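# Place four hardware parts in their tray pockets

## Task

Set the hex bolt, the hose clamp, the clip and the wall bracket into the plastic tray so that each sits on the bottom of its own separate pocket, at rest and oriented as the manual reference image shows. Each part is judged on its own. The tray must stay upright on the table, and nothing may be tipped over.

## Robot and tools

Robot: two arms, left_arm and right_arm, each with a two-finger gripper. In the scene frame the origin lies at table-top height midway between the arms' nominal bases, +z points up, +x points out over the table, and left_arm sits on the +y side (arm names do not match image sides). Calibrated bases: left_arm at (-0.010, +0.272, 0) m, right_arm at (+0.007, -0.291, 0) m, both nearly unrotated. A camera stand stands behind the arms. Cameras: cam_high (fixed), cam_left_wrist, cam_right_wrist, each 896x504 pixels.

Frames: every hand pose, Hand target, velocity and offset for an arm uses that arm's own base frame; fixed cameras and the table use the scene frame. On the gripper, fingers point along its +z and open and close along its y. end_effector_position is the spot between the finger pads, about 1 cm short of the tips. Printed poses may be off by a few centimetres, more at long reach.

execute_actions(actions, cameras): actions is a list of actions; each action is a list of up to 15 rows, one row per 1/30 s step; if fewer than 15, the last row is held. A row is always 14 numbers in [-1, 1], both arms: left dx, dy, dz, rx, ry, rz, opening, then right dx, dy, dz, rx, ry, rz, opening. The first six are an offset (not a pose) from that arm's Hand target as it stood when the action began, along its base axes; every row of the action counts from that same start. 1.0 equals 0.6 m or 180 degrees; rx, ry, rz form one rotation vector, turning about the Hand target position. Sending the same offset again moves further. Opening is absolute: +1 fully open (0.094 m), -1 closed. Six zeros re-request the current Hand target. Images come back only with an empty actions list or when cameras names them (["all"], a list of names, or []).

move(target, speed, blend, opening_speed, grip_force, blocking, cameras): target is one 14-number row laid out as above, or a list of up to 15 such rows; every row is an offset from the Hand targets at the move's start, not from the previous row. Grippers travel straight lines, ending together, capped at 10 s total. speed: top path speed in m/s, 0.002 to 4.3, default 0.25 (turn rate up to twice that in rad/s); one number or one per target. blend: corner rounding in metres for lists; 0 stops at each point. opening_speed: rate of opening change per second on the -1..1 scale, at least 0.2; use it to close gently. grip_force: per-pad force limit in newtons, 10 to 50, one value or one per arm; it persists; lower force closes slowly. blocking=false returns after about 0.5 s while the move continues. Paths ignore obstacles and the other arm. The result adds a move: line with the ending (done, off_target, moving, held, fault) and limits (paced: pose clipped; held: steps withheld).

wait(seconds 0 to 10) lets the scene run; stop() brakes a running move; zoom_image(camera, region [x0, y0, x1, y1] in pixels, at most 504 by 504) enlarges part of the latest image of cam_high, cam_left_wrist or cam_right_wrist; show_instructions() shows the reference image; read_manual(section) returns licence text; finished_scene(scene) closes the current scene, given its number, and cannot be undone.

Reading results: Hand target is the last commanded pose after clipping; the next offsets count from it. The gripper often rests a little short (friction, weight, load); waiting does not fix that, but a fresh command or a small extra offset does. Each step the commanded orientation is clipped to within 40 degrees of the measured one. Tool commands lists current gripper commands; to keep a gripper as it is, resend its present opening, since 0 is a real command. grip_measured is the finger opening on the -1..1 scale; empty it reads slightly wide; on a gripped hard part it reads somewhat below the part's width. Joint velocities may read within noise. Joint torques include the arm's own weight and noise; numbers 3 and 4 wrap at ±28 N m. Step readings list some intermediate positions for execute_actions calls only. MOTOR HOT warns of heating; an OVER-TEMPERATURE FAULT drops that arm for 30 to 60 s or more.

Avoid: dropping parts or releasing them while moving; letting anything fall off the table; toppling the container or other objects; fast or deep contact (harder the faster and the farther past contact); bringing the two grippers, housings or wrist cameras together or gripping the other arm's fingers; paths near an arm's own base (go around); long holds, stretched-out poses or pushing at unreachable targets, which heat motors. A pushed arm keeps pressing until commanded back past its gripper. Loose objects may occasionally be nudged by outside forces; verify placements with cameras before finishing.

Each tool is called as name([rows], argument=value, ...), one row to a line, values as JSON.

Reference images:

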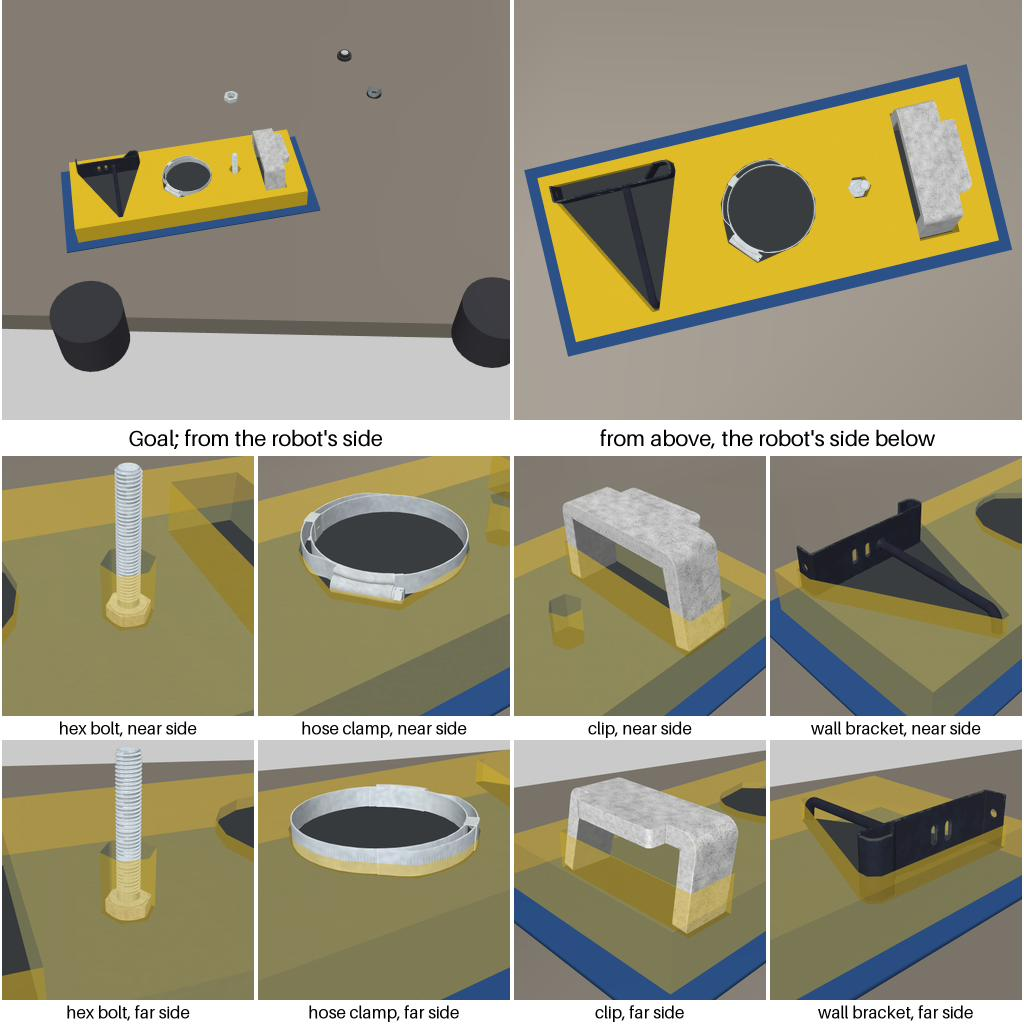

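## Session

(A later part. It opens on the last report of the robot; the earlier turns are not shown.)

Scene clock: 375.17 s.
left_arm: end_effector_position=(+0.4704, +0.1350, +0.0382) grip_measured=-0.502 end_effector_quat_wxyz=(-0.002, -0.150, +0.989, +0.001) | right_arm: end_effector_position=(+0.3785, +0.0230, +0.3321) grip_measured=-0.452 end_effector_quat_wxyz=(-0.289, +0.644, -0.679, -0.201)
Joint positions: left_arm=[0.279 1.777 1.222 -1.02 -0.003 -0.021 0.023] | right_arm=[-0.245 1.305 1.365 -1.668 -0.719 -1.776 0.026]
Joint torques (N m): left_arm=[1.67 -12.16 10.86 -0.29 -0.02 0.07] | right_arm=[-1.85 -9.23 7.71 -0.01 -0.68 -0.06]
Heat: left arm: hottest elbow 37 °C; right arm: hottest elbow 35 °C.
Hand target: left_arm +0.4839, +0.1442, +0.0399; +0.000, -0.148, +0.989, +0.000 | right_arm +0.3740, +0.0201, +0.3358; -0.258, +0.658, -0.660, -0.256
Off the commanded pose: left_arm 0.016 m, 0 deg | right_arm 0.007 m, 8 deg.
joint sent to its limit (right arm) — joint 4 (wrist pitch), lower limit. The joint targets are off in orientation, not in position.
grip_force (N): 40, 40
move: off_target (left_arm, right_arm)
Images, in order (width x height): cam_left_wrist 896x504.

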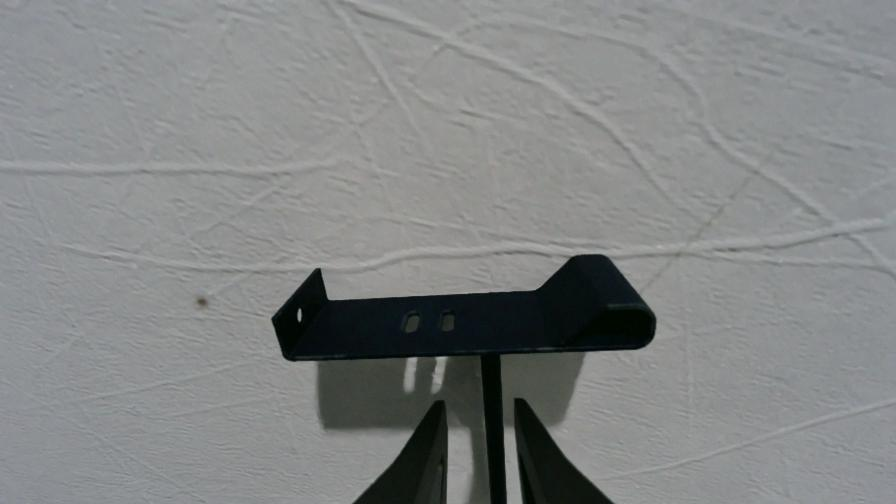

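move(target=[-0.0225,-0.0302,-0.0565,0,0,0,-0.5, 0,0,0,0,0,0,-0.45], speed=0.1, cameras=["cam_left_wrist"])

Scene clock: 376.90 s.
left_arm: end_effector_position=(+0.4721, +0.1341, +0.0217) grip_measured=-0.502 end_effector_quat_wxyz=(+0.010, -0.148, +0.989, +0.003) | right_arm: end_effector_position=(+0.3785, +0.0230, +0.3321) grip_measured=-0.452 end_effector_quat_wxyz=(-0.289, +0.644, -0.679, -0.201)
Joint positions: left_arm=[0.277 1.79 1.19 -0.949 -0.003 -0.021 0.023] | right_arm=[-0.245 1.305 1.365 -1.668 -0.719 -1.776 0.026]
Joint torques (N m): left_arm=[-0.15 -12.4 6.3 0.7 0 -0.17] | right_arm=[-1.79 -9.29 7.72 -0.02 -0.67 -0.06]
Heat: left arm: hottest elbow 37 °C; right arm: hottest elbow 35 °C.
Hand target: left_arm +0.4705, +0.1261, +0.0061; +0.000, -0.148, +0.989, +0.000 | right_arm +0.3740, +0.0201, +0.3358; -0.258, +0.658, -0.660, -0.256
Off the commanded pose: left_arm 0.018 m, 1 deg | right_arm 0.007 m, 8 deg.
joint sent to its limit (right arm) — joint 4 (wrist pitch), lower limit. The joint targets are off in orientation, not in position.
grip_force (N): 40, 40
move: off_target (left_arm, right_arm)
Images, in order (width x height): cam_left_wrist 896x504.

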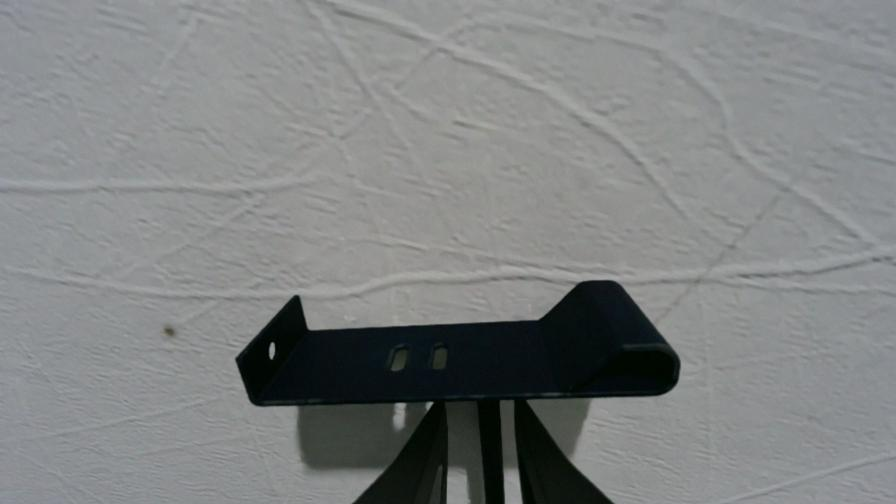

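move([
  [0.0,-0.003,-0.0115,0,0,0,-0.5, 0,0,0,0,0,0,-0.45],
  [0.0,-0.003,-0.0115,0,0,0,-1, 0,0,0,0,0,0,-0.45],
], speed=0.08, opening_speed=1.0, cameras=["cam_left_wrist"])

Scene clock: 379.80 s.
left_arm: end_effector_position=(+0.4730, +0.1322, +0.0159) grip_measured=-0.843 end_effector_quat_wxyz=(+0.012, -0.147, +0.989, +0.003) | right_arm: end_effector_position=(+0.3785, +0.0230, +0.3321) grip_measured=-0.452 end_effector_quat_wxyz=(-0.289, +0.644, -0.679, -0.201)
Joint positions: left_arm=[0.273 1.798 1.183 -0.932 -0.002 -0.023 0.007] | right_arm=[-0.245 1.305 1.365 -1.668 -0.719 -1.776 0.026]
Joint torques (N m): left_arm=[0.03 -12.16 6.06 0.77 -0.05 -0.19] | right_arm=[-1.73 -9.29 7.72 -0.02 -0.67 -0.06]
Heat: left arm: hottest elbow 37 °C; right arm: hottest elbow 35 °C.
Hand target: left_arm +0.4703, +0.1242, -0.0009; +0.000, -0.148, +0.989, +0.000 | right_arm +0.3740, +0.0201, +0.3358; -0.258, +0.658, -0.660, -0.256
Off the commanded pose: left_arm 0.019 m, 1 deg | right_arm 0.007 m, 8 deg.
joint sent to its limit (right arm) — joint 4 (wrist pitch), lower limit. The joint targets are off in orientation, not in position.
grip_force (N): 40, 40
move: off_target (left_arm, right_arm); target 2's new opening was sent with left_arm's hand 0.019 m and 1 deg from that target
Images, in order (width x height): cam_left_wrist 896x504.

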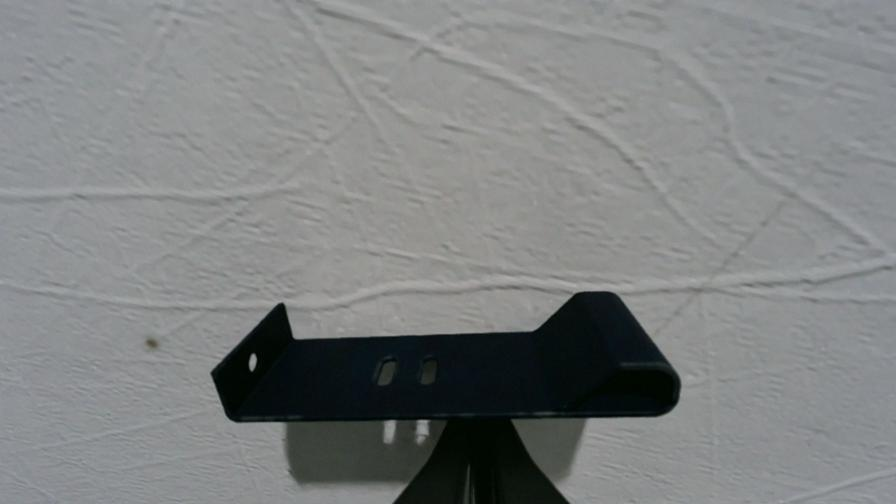

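move([
  [0.0,0.0,0.15,0,0,0,-1, 0,0,0,0,0,0,-0.45],
  [-0.3,-0.157,0.2,0,0,0,-1, 0,0,0,0,0,0,-0.45],
], speed=0.3, blend=[0.04,0], cameras=["all"])

Scene clock: 383.17 s.
left_arm: end_effector_position=(+0.2978, +0.0349, +0.1211) grip_measured=-0.844 end_effector_quat_wxyz=(+0.008, -0.147, +0.989, +0.000) | right_arm: end_effector_position=(+0.3785, +0.0230, +0.3321) grip_measured=-0.452 end_effector_quat_wxyz=(-0.289, +0.644, -0.679, -0.201)
Joint positions: left_arm=[0.118 1.177 0.81 -1.187 0 -0.177 0.007] | right_arm=[-0.245 1.305 1.365 -1.668 -0.719 -1.776 0.026]
Joint torques (N m): left_arm=[0.15 -6.12 7.05 -0.24 -0.13 -0.16] | right_arm=[-1.73 -9.23 7.72 -0.06 -0.67 -0.06]
Heat: left arm: hottest elbow 37 °C; right arm: hottest elbow 35 °C.
Hand target: left_arm +0.2904, +0.0300, +0.1192; +0.000, -0.148, +0.989, +0.000 | right_arm +0.3740, +0.0201, +0.3358; -0.258, +0.658, -0.660, -0.256
Off the commanded pose: left_arm 0.009 m, 1 deg | right_arm 0.007 m, 8 deg.
joint sent to its limit (right arm) — joint 4 (wrist pitch), lower limit. The joint targets are off in orientation, not in position.
grip_force (N): 40, 40
move: off_target (right_arm)

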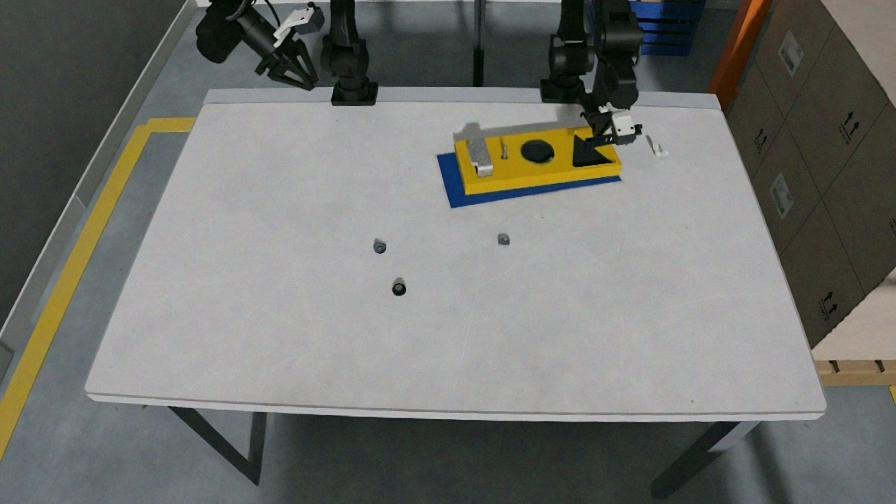

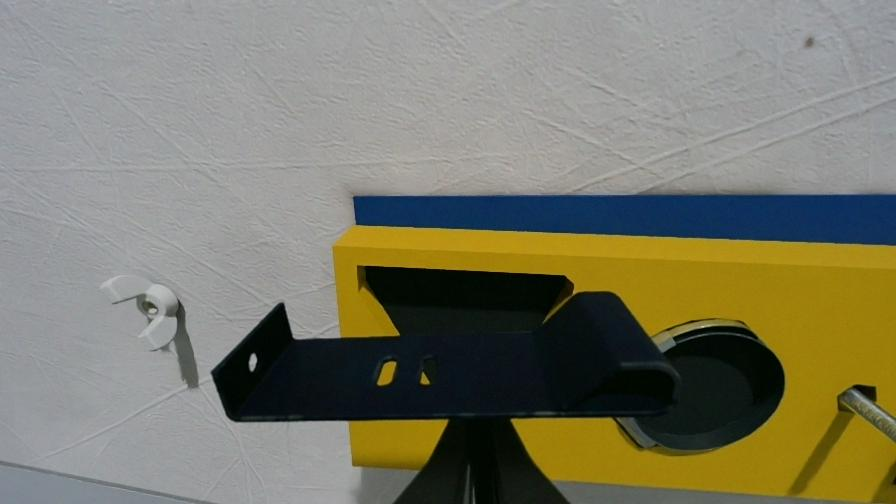

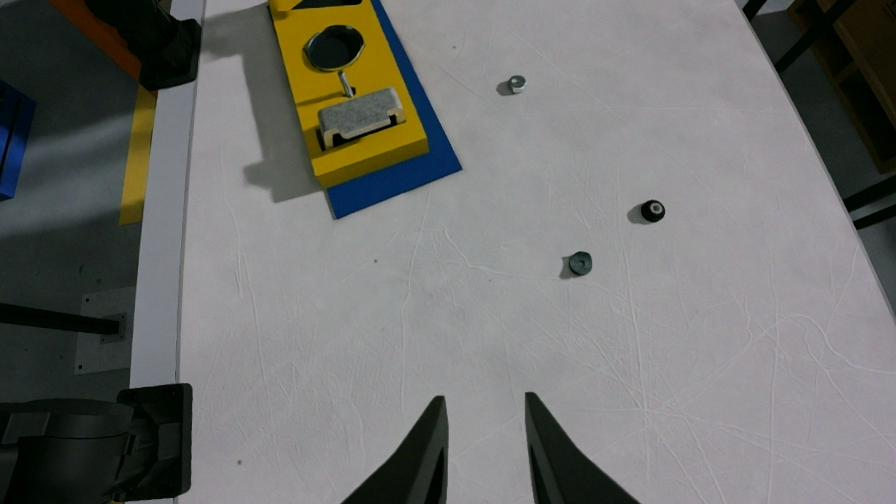

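move(target=[-0.0535,-0.0103,-0.05,0,0,-0.0333,-1, 0,0,0,0,0,0,-0.45], speed=0.15, cameras=["cam_left_wrist"])

Scene clock: 386.67 s.
left_arm: end_effector_position=(+0.2580, +0.0274, +0.0895) grip_measured=-0.844 end_effector_quat_wxyz=(-0.009, -0.110, +0.994, +0.000) | right_arm: end_effector_position=(+0.3785, +0.0230, +0.3321) grip_measured=-0.452 end_effector_quat_wxyz=(-0.289, +0.644, -0.679, -0.201)
Joint positions: left_arm=[0.108 1.123 0.679 -1.146 0 -0.113 0.007] | right_arm=[-0.245 1.305 1.365 -1.668 -0.719 -1.776 0.026]
Joint torques (N m): left_arm=[-0.09 -5.48 6.87 0.79 -0.13 0.04] | right_arm=[-1.73 -9.35 7.72 -0.02 -0.67 -0.07]
Heat: left arm: hottest elbow 37 °C; right arm: hottest elbow 35 °C.
Hand target: left_arm +0.2583, +0.0239, +0.0891; +0.000, -0.096, +0.995, +0.000 | right_arm +0.3740, +0.0201, +0.3358; -0.258, +0.658, -0.660, -0.256
Off the commanded pose: left_arm 0.004 m, 2 deg | right_arm 0.007 m, 8 deg.
joint sent to its limit (right arm) — joint 4 (wrist pitch), lower limit. The joint targets are off in orientation, not in position.
grip_force (N): 40, 40
move: off_target (right_arm)
Images, in order (width x height): cam_left_wrist 896x504.

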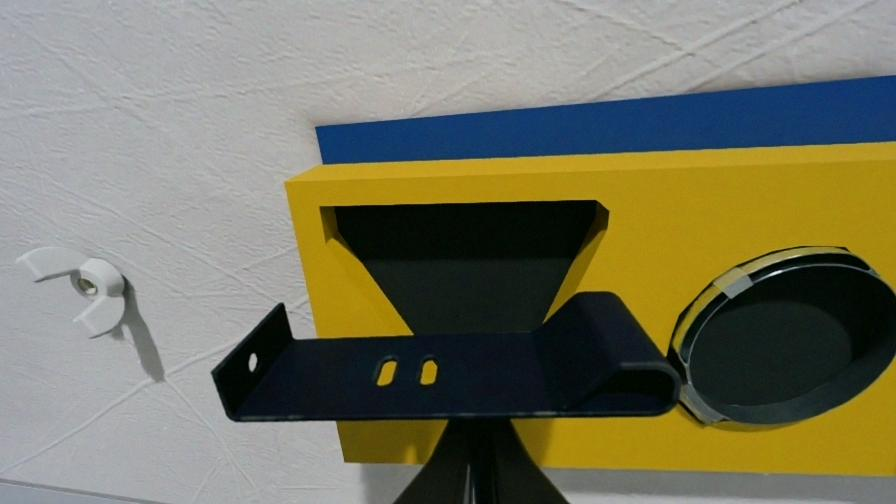

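move(target=[0.0178,0.006,-0.06,0,0,-0.0144,-1, 0,0,0,0,0,0,-0.45], speed=0.12, cameras=["cam_left_wrist"])

Scene clock: 388.43 s.
left_arm: end_effector_position=(+0.2697, +0.0287, +0.0592) grip_measured=-0.844 end_effector_quat_wxyz=(+0.003, -0.083, +0.997, +0.000) | right_arm: end_effector_position=(+0.3785, +0.0230, +0.3321) grip_measured=-0.452 end_effector_quat_wxyz=(-0.289, +0.644, -0.679, -0.201)
Joint positions: left_arm=[0.108 1.191 0.639 -1.013 0 -0.059 0.007] | right_arm=[-0.245 1.305 1.365 -1.668 -0.719 -1.776 0.026]
Joint torques (N m): left_arm=[0.56 -4.13 6.75 0.66 -0.12 0.05] | right_arm=[-1.67 -9.29 7.73 -0.01 -0.68 -0.07]
Heat: left arm: hottest elbow 37 °C; right arm: hottest elbow 35 °C.
Hand target: left_arm +0.2690, +0.0275, +0.0532; +0.000, -0.074, +0.997, +0.000 | right_arm +0.3740, +0.0201, +0.3358; -0.258, +0.658, -0.660, -0.256
Off the commanded pose: left_arm 0.006 m, 1 deg | right_arm 0.007 m, 8 deg.
joint sent to its limit (right arm) — joint 4 (wrist pitch), lower limit. The joint targets are off in orientation, not in position.
grip_force (N): 40, 40
move: off_target (right_arm)
Images, in order (width x height): cam_left_wrist 896x504.

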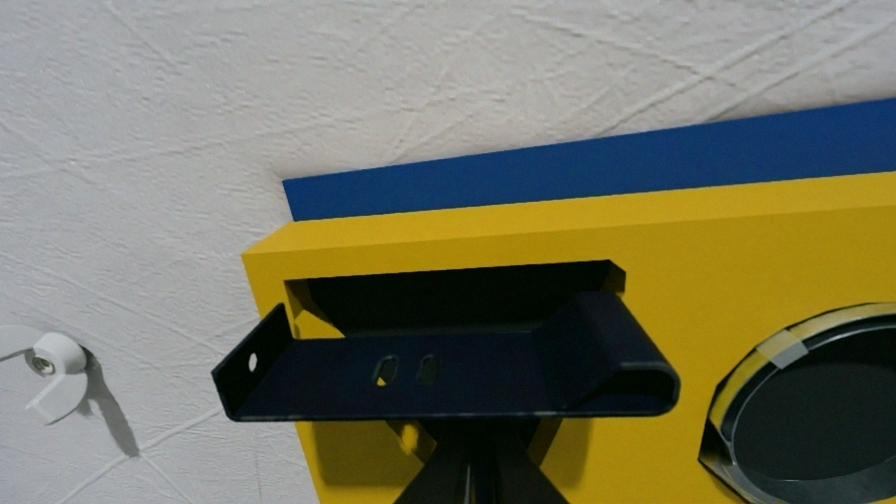

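move(target=[-0.002,0.002,-0.028,0,0,0,-1, 0,0,0,0,0,0,-0.45], speed=0.08, cameras=["cam_left_wrist"])

Scene clock: 391.83 s.
left_arm: end_effector_position=(+0.2703, +0.0287, +0.0476) grip_measured=-0.844 end_effector_quat_wxyz=(+0.006, -0.080, +0.997, +0.000) | right_arm: end_effector_position=(+0.3785, +0.0230, +0.3321) grip_measured=-0.452 end_effector_quat_wxyz=(-0.289, +0.644, -0.679, -0.201)
Joint positions: left_arm=[0.108 1.211 0.618 -0.966 0 -0.053 0.007] | right_arm=[-0.245 1.305 1.365 -1.668 -0.719 -1.776 0.026]
Joint torques (N m): left_arm=[1.38 -3.37 5.82 1.14 -0.13 0.11] | right_arm=[-1.79 -9.35 7.73 -0.02 -0.68 -0.06]
Heat: left arm: hottest elbow 37 °C; right arm: hottest elbow 35 °C.
Hand target: left_arm +0.2677, +0.0287, +0.0363; +0.000, -0.074, +0.997, +0.000 | right_arm +0.3740, +0.0201, +0.3358; -0.258, +0.658, -0.660, -0.256
Off the commanded pose: left_arm 0.011 m, 1 deg | right_arm 0.007 m, 8 deg.
joint sent to its limit (right arm) — joint 4 (wrist pitch), lower limit. The joint targets are off in orientation, not in position.
grip_force (N): 40, 40
move: off_target (left_arm, right_arm)
Images, in order (width x height): cam_left_wrist 896x504.

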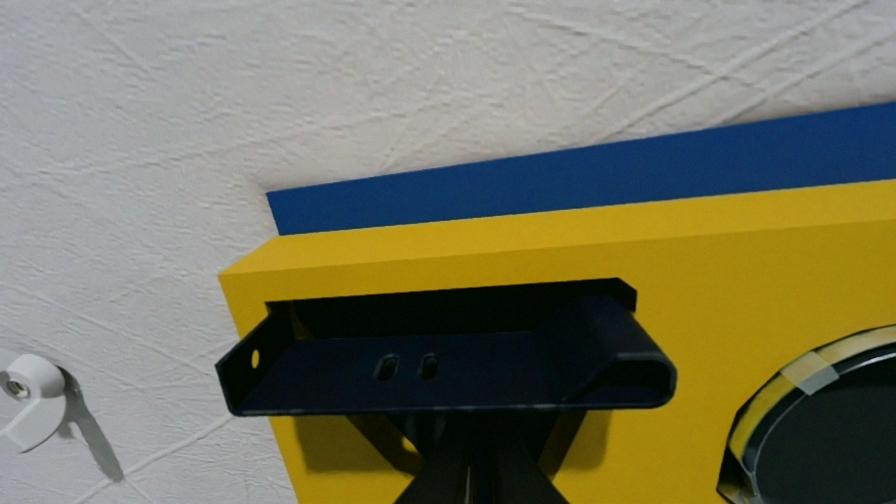

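zoom_image(camera="cam_left_wrist", region=[200, 260, 440, 460])

zoom_image(camera="cam_left_wrist", region=[460, 260, 700, 460])

Scaled by 2.100 from the camera's 896x504 image, which has a finer 1280x720 frame.

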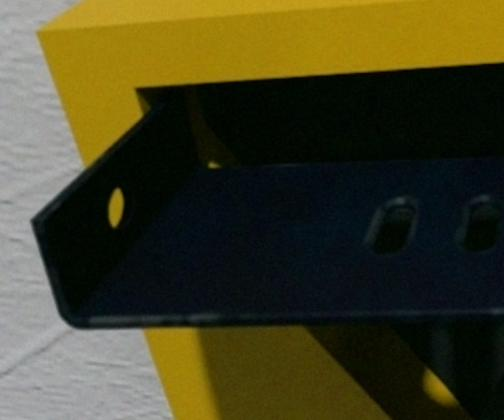

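Scaled by 2.100 from the camera's 896x504 image, which has a finer 1280x720 frame.

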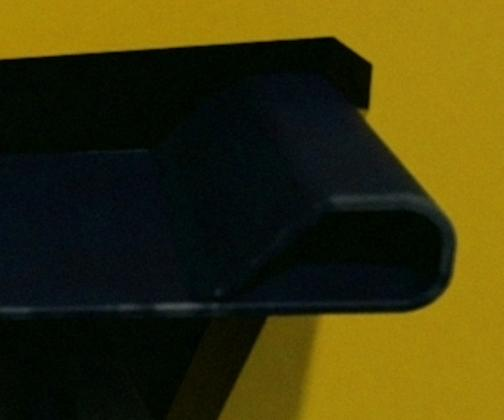

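wait(seconds=0.1, cameras=["cam_high"])

zoom_image(camera="cam_high", region=[540, 90, 660, 200])

Scene clock: 395.57 s.
left_arm: end_effector_position=(+0.2703, +0.0287, +0.0476) grip_measured=-0.844 end_effector_quat_wxyz=(+0.006, -0.080, +0.997, +0.000) | right_arm: end_effector_position=(+0.3785, +0.0230, +0.3321) grip_measured=-0.452 end_effector_quat_wxyz=(-0.289, +0.644, -0.679, -0.201)
Joint positions: left_arm=[0.108 1.211 0.618 -0.966 0 -0.053 0.007] | right_arm=[-0.245 1.305 1.365 -1.668 -0.719 -1.776 0.026]
Joint torques (N m): left_arm=[1.44 -3.31 5.91 1.26 -0.12 0.06] | right_arm=[-1.73 -9.23 7.73 -0.01 -0.67 -0.06]
Heat: left arm: hottest elbow 37 °C; right arm: hottest elbow 35 °C.
Hand target: left_arm +0.2677, +0.0287, +0.0363; +0.000, -0.073, +0.997, +0.000 | right_arm +0.3740, +0.0201, +0.3358; -0.258, +0.658, -0.660, -0.256
Tool commands: left_gripper/opening=-1.0 right_gripper/opening=-0.45
Off the commanded pose: left_arm 0.011 m, 1 deg | right_arm 0.007 m, 8 deg.
grip_force (N): 40, 40
wait: 0.10 s; at rest from the start
Images, in order (width x height): cam_high 896x504.

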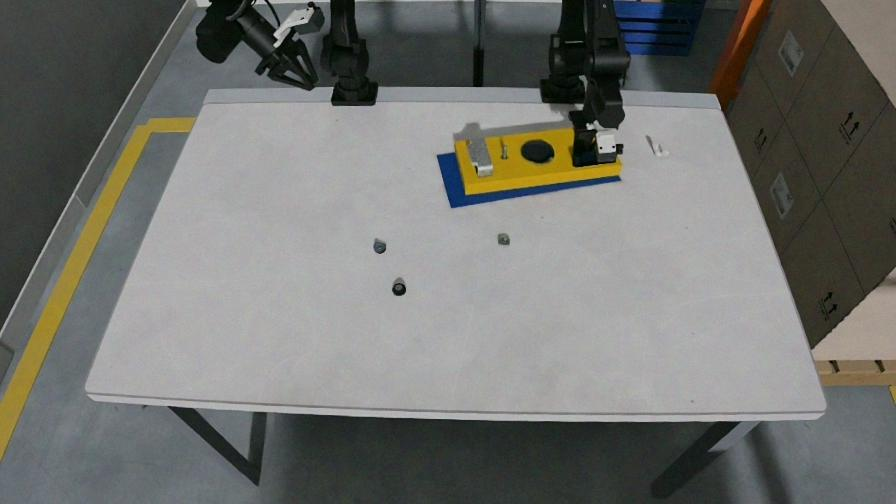

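Scaled by 4.200 from the camera's 896x504 image, which has a finer 1280x720 frame.

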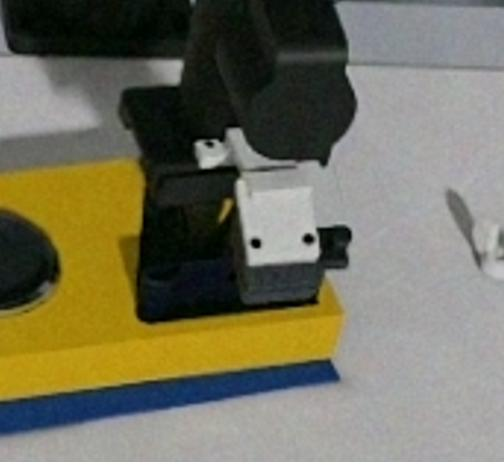

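move(target=[0,0,0,0,0,0,-1, -0.057,0.383,-0.06,0.0675,0.0062,0.0557,-0.45], speed=0.3, cameras=["cam_right_wrist"])

Scene clock: 397.97 s.
left_arm: end_effector_position=(+0.2703, +0.0287, +0.0476) grip_measured=-0.844 end_effector_quat_wxyz=(+0.006, -0.080, +0.997, +0.000) | right_arm: end_effector_position=(+0.3396, +0.2457, +0.3019) grip_measured=-0.452 end_effector_quat_wxyz=(-0.297, +0.679, -0.573, -0.350)
Joint positions: left_arm=[0.108 1.211 0.618 -0.966 0 -0.053 0.007] | right_arm=[0.284 1.301 1.201 -1.308 -0.944 -1.373 0.026]
Joint torques (N m): left_arm=[1.26 -3.25 5.86 1.18 -0.1 0.11] | right_arm=[-0.38 -8.23 7.94 1.24 -0.63 0.16]
Heat: left arm: hottest elbow 37 °C; right arm: hottest elbow 35 °C.
Hand target: left_arm +0.2677, +0.0287, +0.0363; +0.000, -0.073, +0.997, +0.000 | right_arm +0.3397, +0.2499, +0.2997; -0.296, +0.680, -0.571, -0.352
Off the commanded pose: left_arm 0.012 m, 1 deg | right_arm 0.005 m, 0 deg.
grip_force (N): 40, 40
move: off_target (left_arm)
Images, in order (width x height): cam_right_wrist 896x504.

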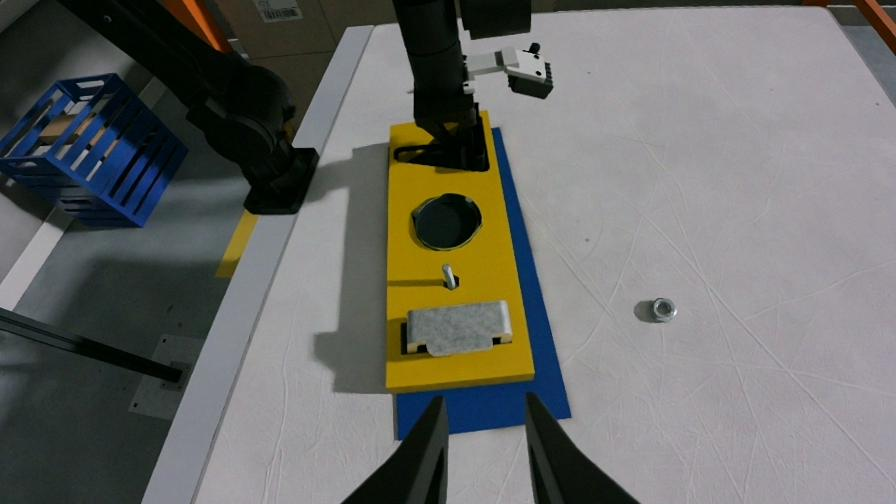

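zoom_image(camera="cam_right_wrist", region=[370, 80, 530, 200])

zoom_image(camera="cam_right_wrist", region=[380, 180, 540, 400])

Scaled by 3.150 from the camera's 896x504 image, which has a finer 1280x720 frame.

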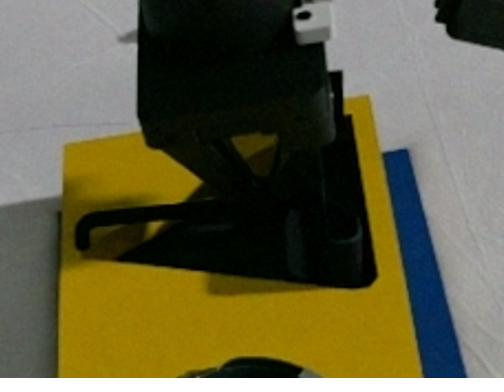

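Scaled by 2.291 from the camera's 896x504 image, which has a finer 1280x720 frame.

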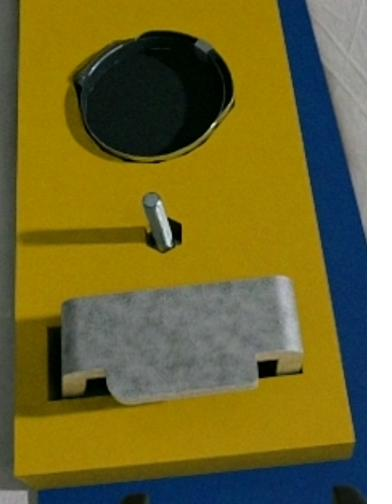

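move(target=[0.012,0.002,0.018,0,0,0,-1, 0,0,0,0,0,0,-0.45], speed=0.08, cameras=["cam_left_wrist","cam_right_wrist"])

zoom_image(camera="cam_right_wrist", region=[370, 80, 530, 200])

Scene clock: 400.87 s.
left_arm: end_effector_position=(+0.2703, +0.0287, +0.0476) grip_measured=-0.844 end_effector_quat_wxyz=(+0.006, -0.080, +0.997, +0.000) | right_arm: end_effector_position=(+0.3396, +0.2457, +0.3019) grip_measured=-0.452 end_effector_quat_wxyz=(-0.297, +0.679, -0.573, -0.350)
Joint positions: left_arm=[0.108 1.211 0.618 -0.966 0 -0.052 0.007] | right_arm=[0.284 1.301 1.201 -1.308 -0.944 -1.372 0.026]
Joint torques (N m): left_arm=[1.32 -3.31 8.44 0.08 -0.11 0.07] | right_arm=[-0.32 -8.35 7.92 1.24 -0.62 0.16]
Heat: left arm: hottest elbow 37 °C; right arm: hottest elbow 35 °C.
Hand target: left_arm +0.2750, +0.0299, +0.0472; +0.000, -0.073, +0.997, +0.000 | right_arm +0.3397, +0.2499, +0.2997; -0.296, +0.680, -0.571, -0.352
Off the commanded pose: left_arm 0.005 m, 1 deg | right_arm 0.005 m, 0 deg.
grip_force (N): 40, 40
move: done
Images, in order (width x height): cam_left_wrist 896x504, cam_right_wrist 896x504.

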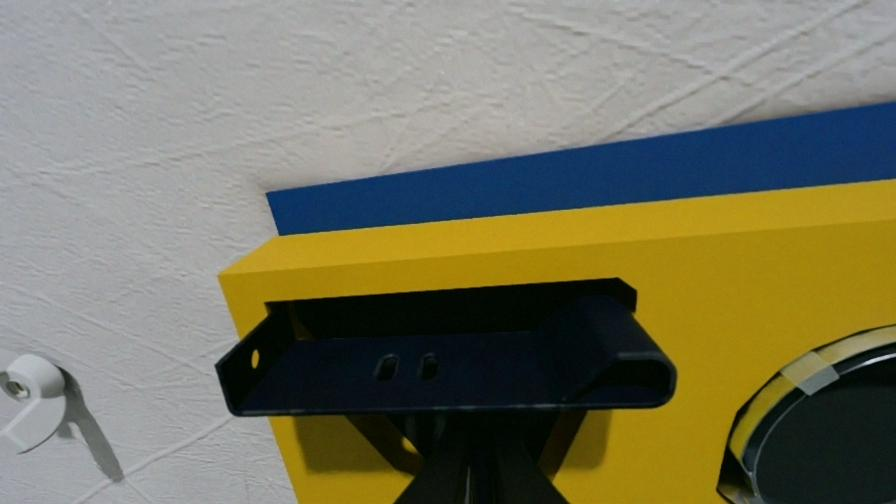

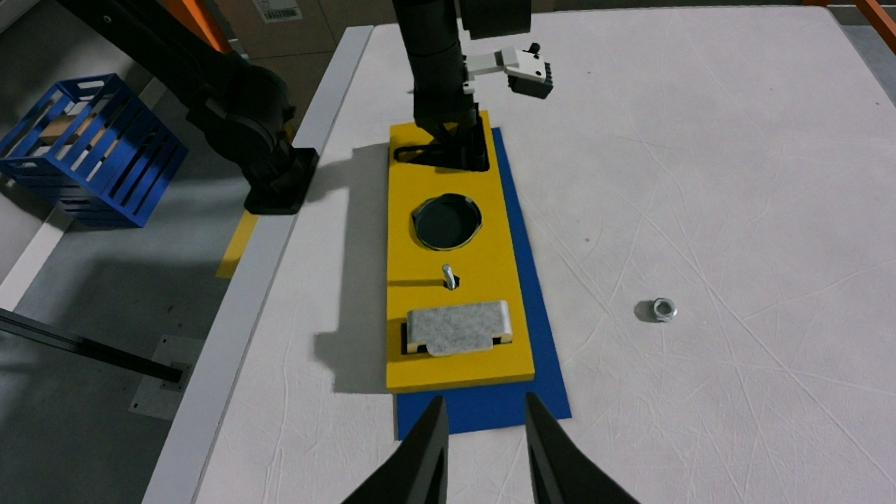

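Scaled by 3.150 from the camera's 896x504 image, which has a finer 1280x720 frame.

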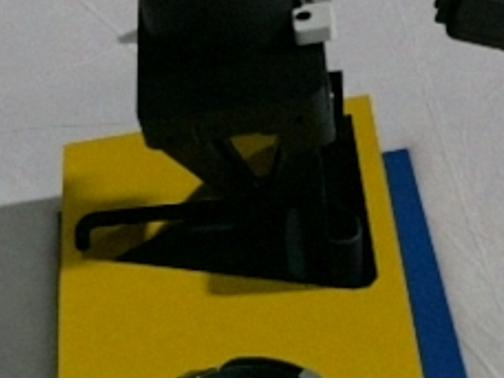

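move(target=[0.0133, 0.002, 0.02, 0, 0, 0, -1, 0, 0, 0, 0, 0, 0, -0.45], speed=0.1, cameras=["cam_right_wrist"])

Scene clock: 402.83 s.
left_arm: end_effector_position=(+0.2697, +0.0287, +0.0489) grip_measured=-0.844 end_effector_quat_wxyz=(-0.003, -0.079, +0.997, +0.000) | right_arm: end_effector_position=(+0.3396, +0.2457, +0.3019) grip_measured=-0.452 end_effector_quat_wxyz=(-0.297, +0.679, -0.573, -0.350)
Joint positions: left_arm=[0.108 1.22 0.63 -0.987 0 -0.051 0.007] | right_arm=[0.284 1.301 1.201 -1.308 -0.944 -1.372 0.026]
Joint torques (N m): left_arm=[1.26 -3.84 10.52 -0.58 -0.11 0.08] | right_arm=[-0.32 -8.29 7.95 1.21 -0.63 0.16]
Heat: left arm: hottest elbow 37 °C; right arm: hottest elbow 35 °C.
Hand target: left_arm +0.2829, +0.0311, +0.0591; +0.000, -0.073, +0.997, +0.000 | right_arm +0.3397, +0.2499, +0.2997; -0.296, +0.680, -0.571, -0.352
Off the commanded pose: left_arm 0.017 m, 1 deg | right_arm 0.005 m, 0 deg.
grip_force (N): 40, 40
move: off_target (left_arm)
Images, in order (width x height): cam_right_wrist 896x504.

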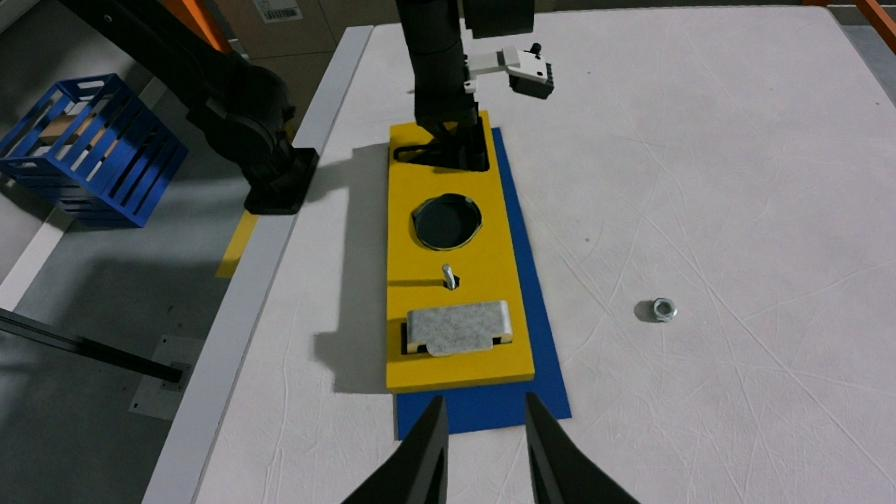

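move(target=[0.01, 0.0015, 0.005, 0, 0, 0, -1, 0, 0, 0, 0, 0, 0, -0.45], speed=0.1, cameras=["cam_right_wrist"])

zoom_image(camera="cam_right_wrist", region=[370, 80, 530, 200])

Scene clock: 403.80 s.
left_arm: end_effector_position=(+0.2707, +0.0288, +0.0499) grip_measured=-0.844 end_effector_quat_wxyz=(-0.010, -0.079, +0.997, +0.000) | right_arm: end_effector_position=(+0.3396, +0.2457, +0.3019) grip_measured=-0.452 end_effector_quat_wxyz=(-0.297, +0.679, -0.573, -0.350)
Joint positions: left_arm=[0.108 1.231 0.642 -1.002 0 -0.05 0.007] | right_arm=[0.284 1.301 1.201 -1.308 -0.944 -1.372 0.026]
Joint torques (N m): left_arm=[1.67 -4.19 11.26 -0.28 -0.12 0.09] | right_arm=[-0.26 -8.35 7.95 1.21 -0.62 0.16]
Heat: left arm: hottest elbow 37 °C; right arm: hottest elbow 35 °C.
Hand target: left_arm +0.2890, +0.0320, +0.0622; +0.000, -0.073, +0.997, +0.000 | right_arm +0.3397, +0.2499, +0.2997; -0.296, +0.680, -0.571, -0.352
Off the commanded pose: left_arm 0.022 m, 1 deg | right_arm 0.005 m, 0 deg.
grip_force (N): 40, 40
move: off_target (left_arm)
Images, in order (width x height): cam_right_wrist 896x504.

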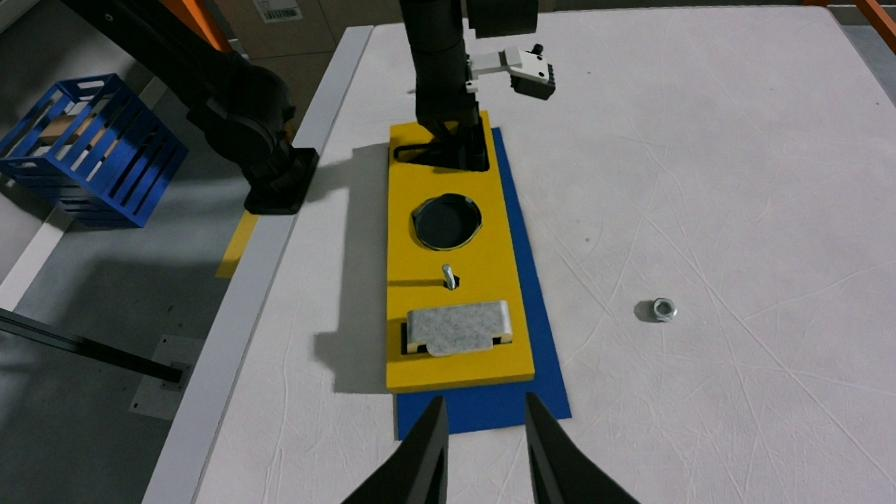

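Scaled by 3.150 from the camera's 896x504 image, which has a finer 1280x720 frame.

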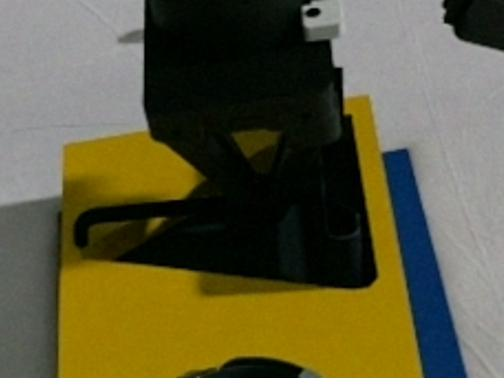

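move(target=[0.0083, 0.0014, 0.0, 0, 0, 0, -1, 0, 0, 0, 0, 0, 0, -0.45], speed=0.1, cameras=["cam_right_wrist"])

zoom_image(camera="cam_right_wrist", region=[370, 80, 530, 200])

Scene clock: 404.73 s.
left_arm: end_effector_position=(+0.2746, +0.0292, +0.0500) grip_measured=-0.844 end_effector_quat_wxyz=(-0.011, -0.079, +0.997, +0.000) | right_arm: end_effector_position=(+0.3396, +0.2457, +0.3019) grip_measured=-0.452 end_effector_quat_wxyz=(-0.297, +0.679, -0.573, -0.350)
Joint positions: left_arm=[0.108 1.245 0.653 -1.002 0 -0.049 0.007] | right_arm=[0.284 1.301 1.201 -1.308 -0.944 -1.372 0.026]
Joint torques (N m): left_arm=[1.67 -4.66 11.08 -0.23 -0.11 0.07] | right_arm=[-0.26 -8.35 7.92 1.24 -0.62 0.16]
Heat: left arm: hottest elbow 37 °C; right arm: hottest elbow 35 °C.
Hand target: left_arm +0.2940, +0.0329, +0.0622; +0.000, -0.074, +0.997, +0.000 | right_arm +0.3397, +0.2499, +0.2997; -0.296, +0.680, -0.571, -0.352
Off the commanded pose: left_arm 0.023 m, 1 deg | right_arm 0.005 m, 0 deg.
grip_force (N): 40, 40
move: off_target (left_arm)
Images, in order (width x height): cam_right_wrist 896x504.

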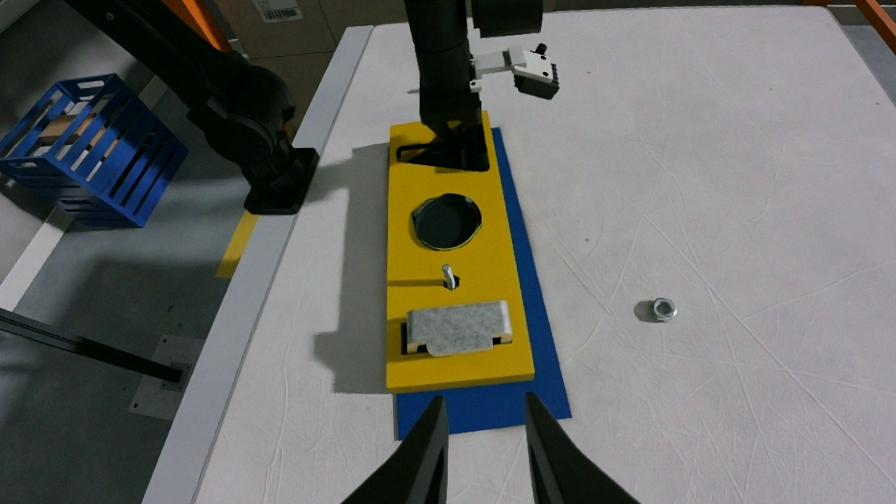

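Scaled by 3.150 from the camera's 896x504 image, which has a finer 1280x720 frame.

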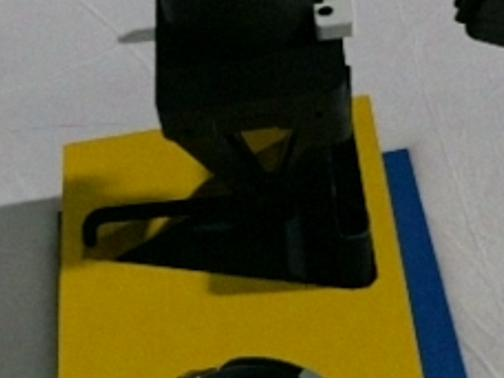

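wait(seconds=0.1, cameras=["cam_left_wrist", "cam_right_wrist"])

zoom_image(camera="cam_left_wrist", region=[330, 250, 630, 504])

zoom_image(camera="cam_right_wrist", region=[385, 120, 501, 180])

Scene clock: 405.07 s.
left_arm: end_effector_position=(+0.2746, +0.0292, +0.0500) grip_measured=-0.844 end_effector_quat_wxyz=(-0.011, -0.079, +0.997, +0.000) | right_arm: end_effector_position=(+0.3396, +0.2457, +0.3019) grip_measured=-0.452 end_effector_quat_wxyz=(-0.297, +0.679, -0.573, -0.350)
Joint positions: left_arm=[0.108 1.245 0.653 -1.002 0 -0.049 0.007] | right_arm=[0.284 1.301 1.201 -1.308 -0.944 -1.372 0.026]
Joint torques (N m): left_arm=[1.73 -4.25 11.21 -0.35 -0.11 0.07] | right_arm=[-0.32 -8.35 7.95 1.22 -0.62 0.16]
Heat: left arm: hottest elbow 37 °C; right arm: hottest elbow 35 °C.
Hand target: left_arm +0.2940, +0.0329, +0.0622; +0.000, -0.074, +0.997, +0.000 | right_arm +0.3397, +0.2499, +0.2997; -0.296, +0.680, -0.571, -0.352
Tool commands: left_gripper/opening=-1.0 right_gripper/opening=-0.45
Off the commanded pose: left_arm 0.023 m, 1 deg | right_arm 0.005 m, 0 deg.
grip_force (N): 40, 40
wait: 0.10 s; at rest from the start
Images, in order (width x height): cam_left_wrist 896x504, cam_right_wrist 896x504.

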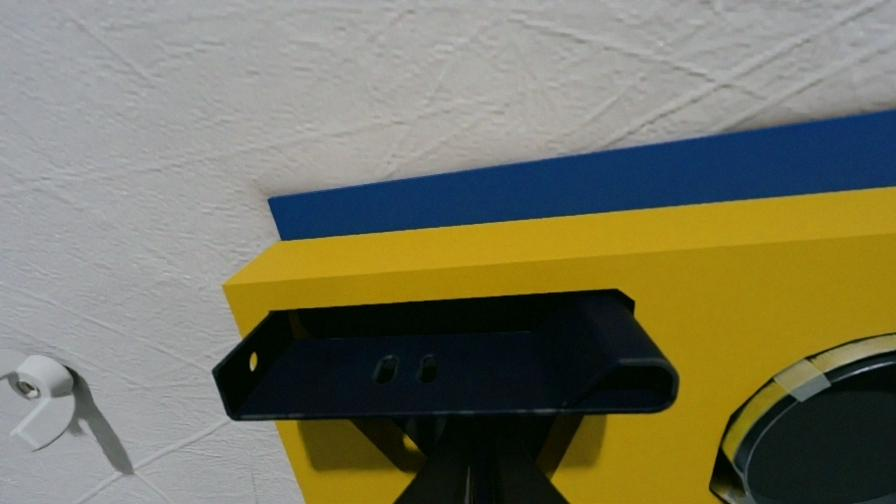

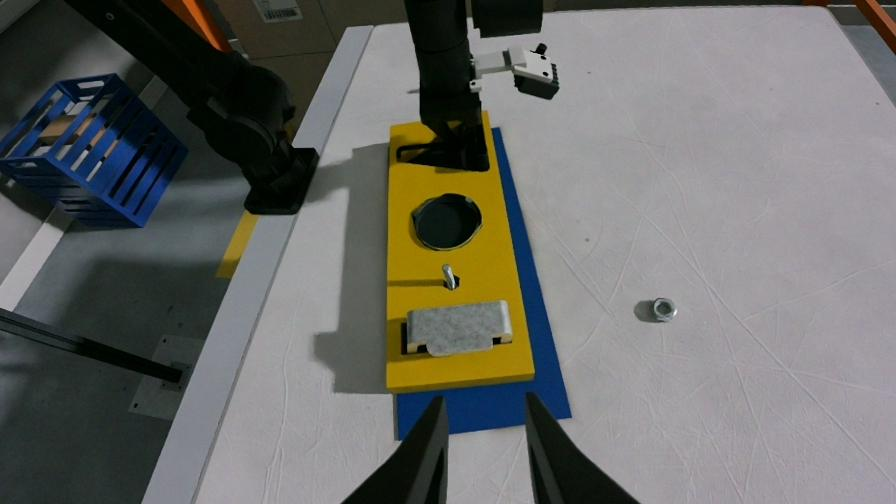

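Scaled by 1.680 from the camera's 896x504 image, which has a finer 1280x720 frame.

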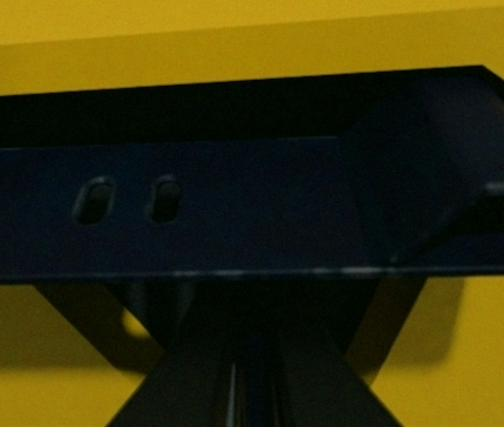

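Scaled by 4.345 from the camera's 896x504 image, which has a finer 1280x720 frame.

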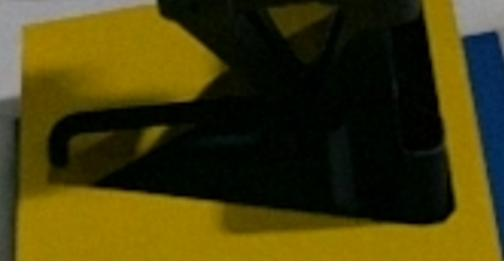

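zoom_image(camera="cam_left_wrist", region=[560, 270, 700, 350])

zoom_image(camera="cam_left_wrist", region=[200, 290, 340, 430])

Scaled by 3.600 from the camera's 896x504 image, which has a finer 1280x720 frame.

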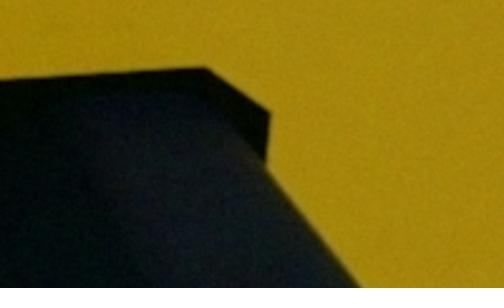

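Scaled by 3.600 from the camera's 896x504 image, which has a finer 1280x720 frame.

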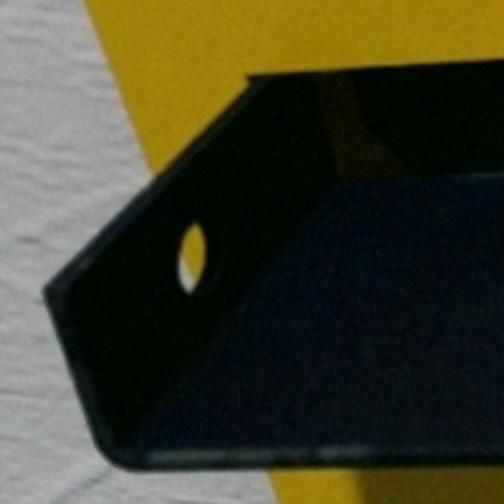

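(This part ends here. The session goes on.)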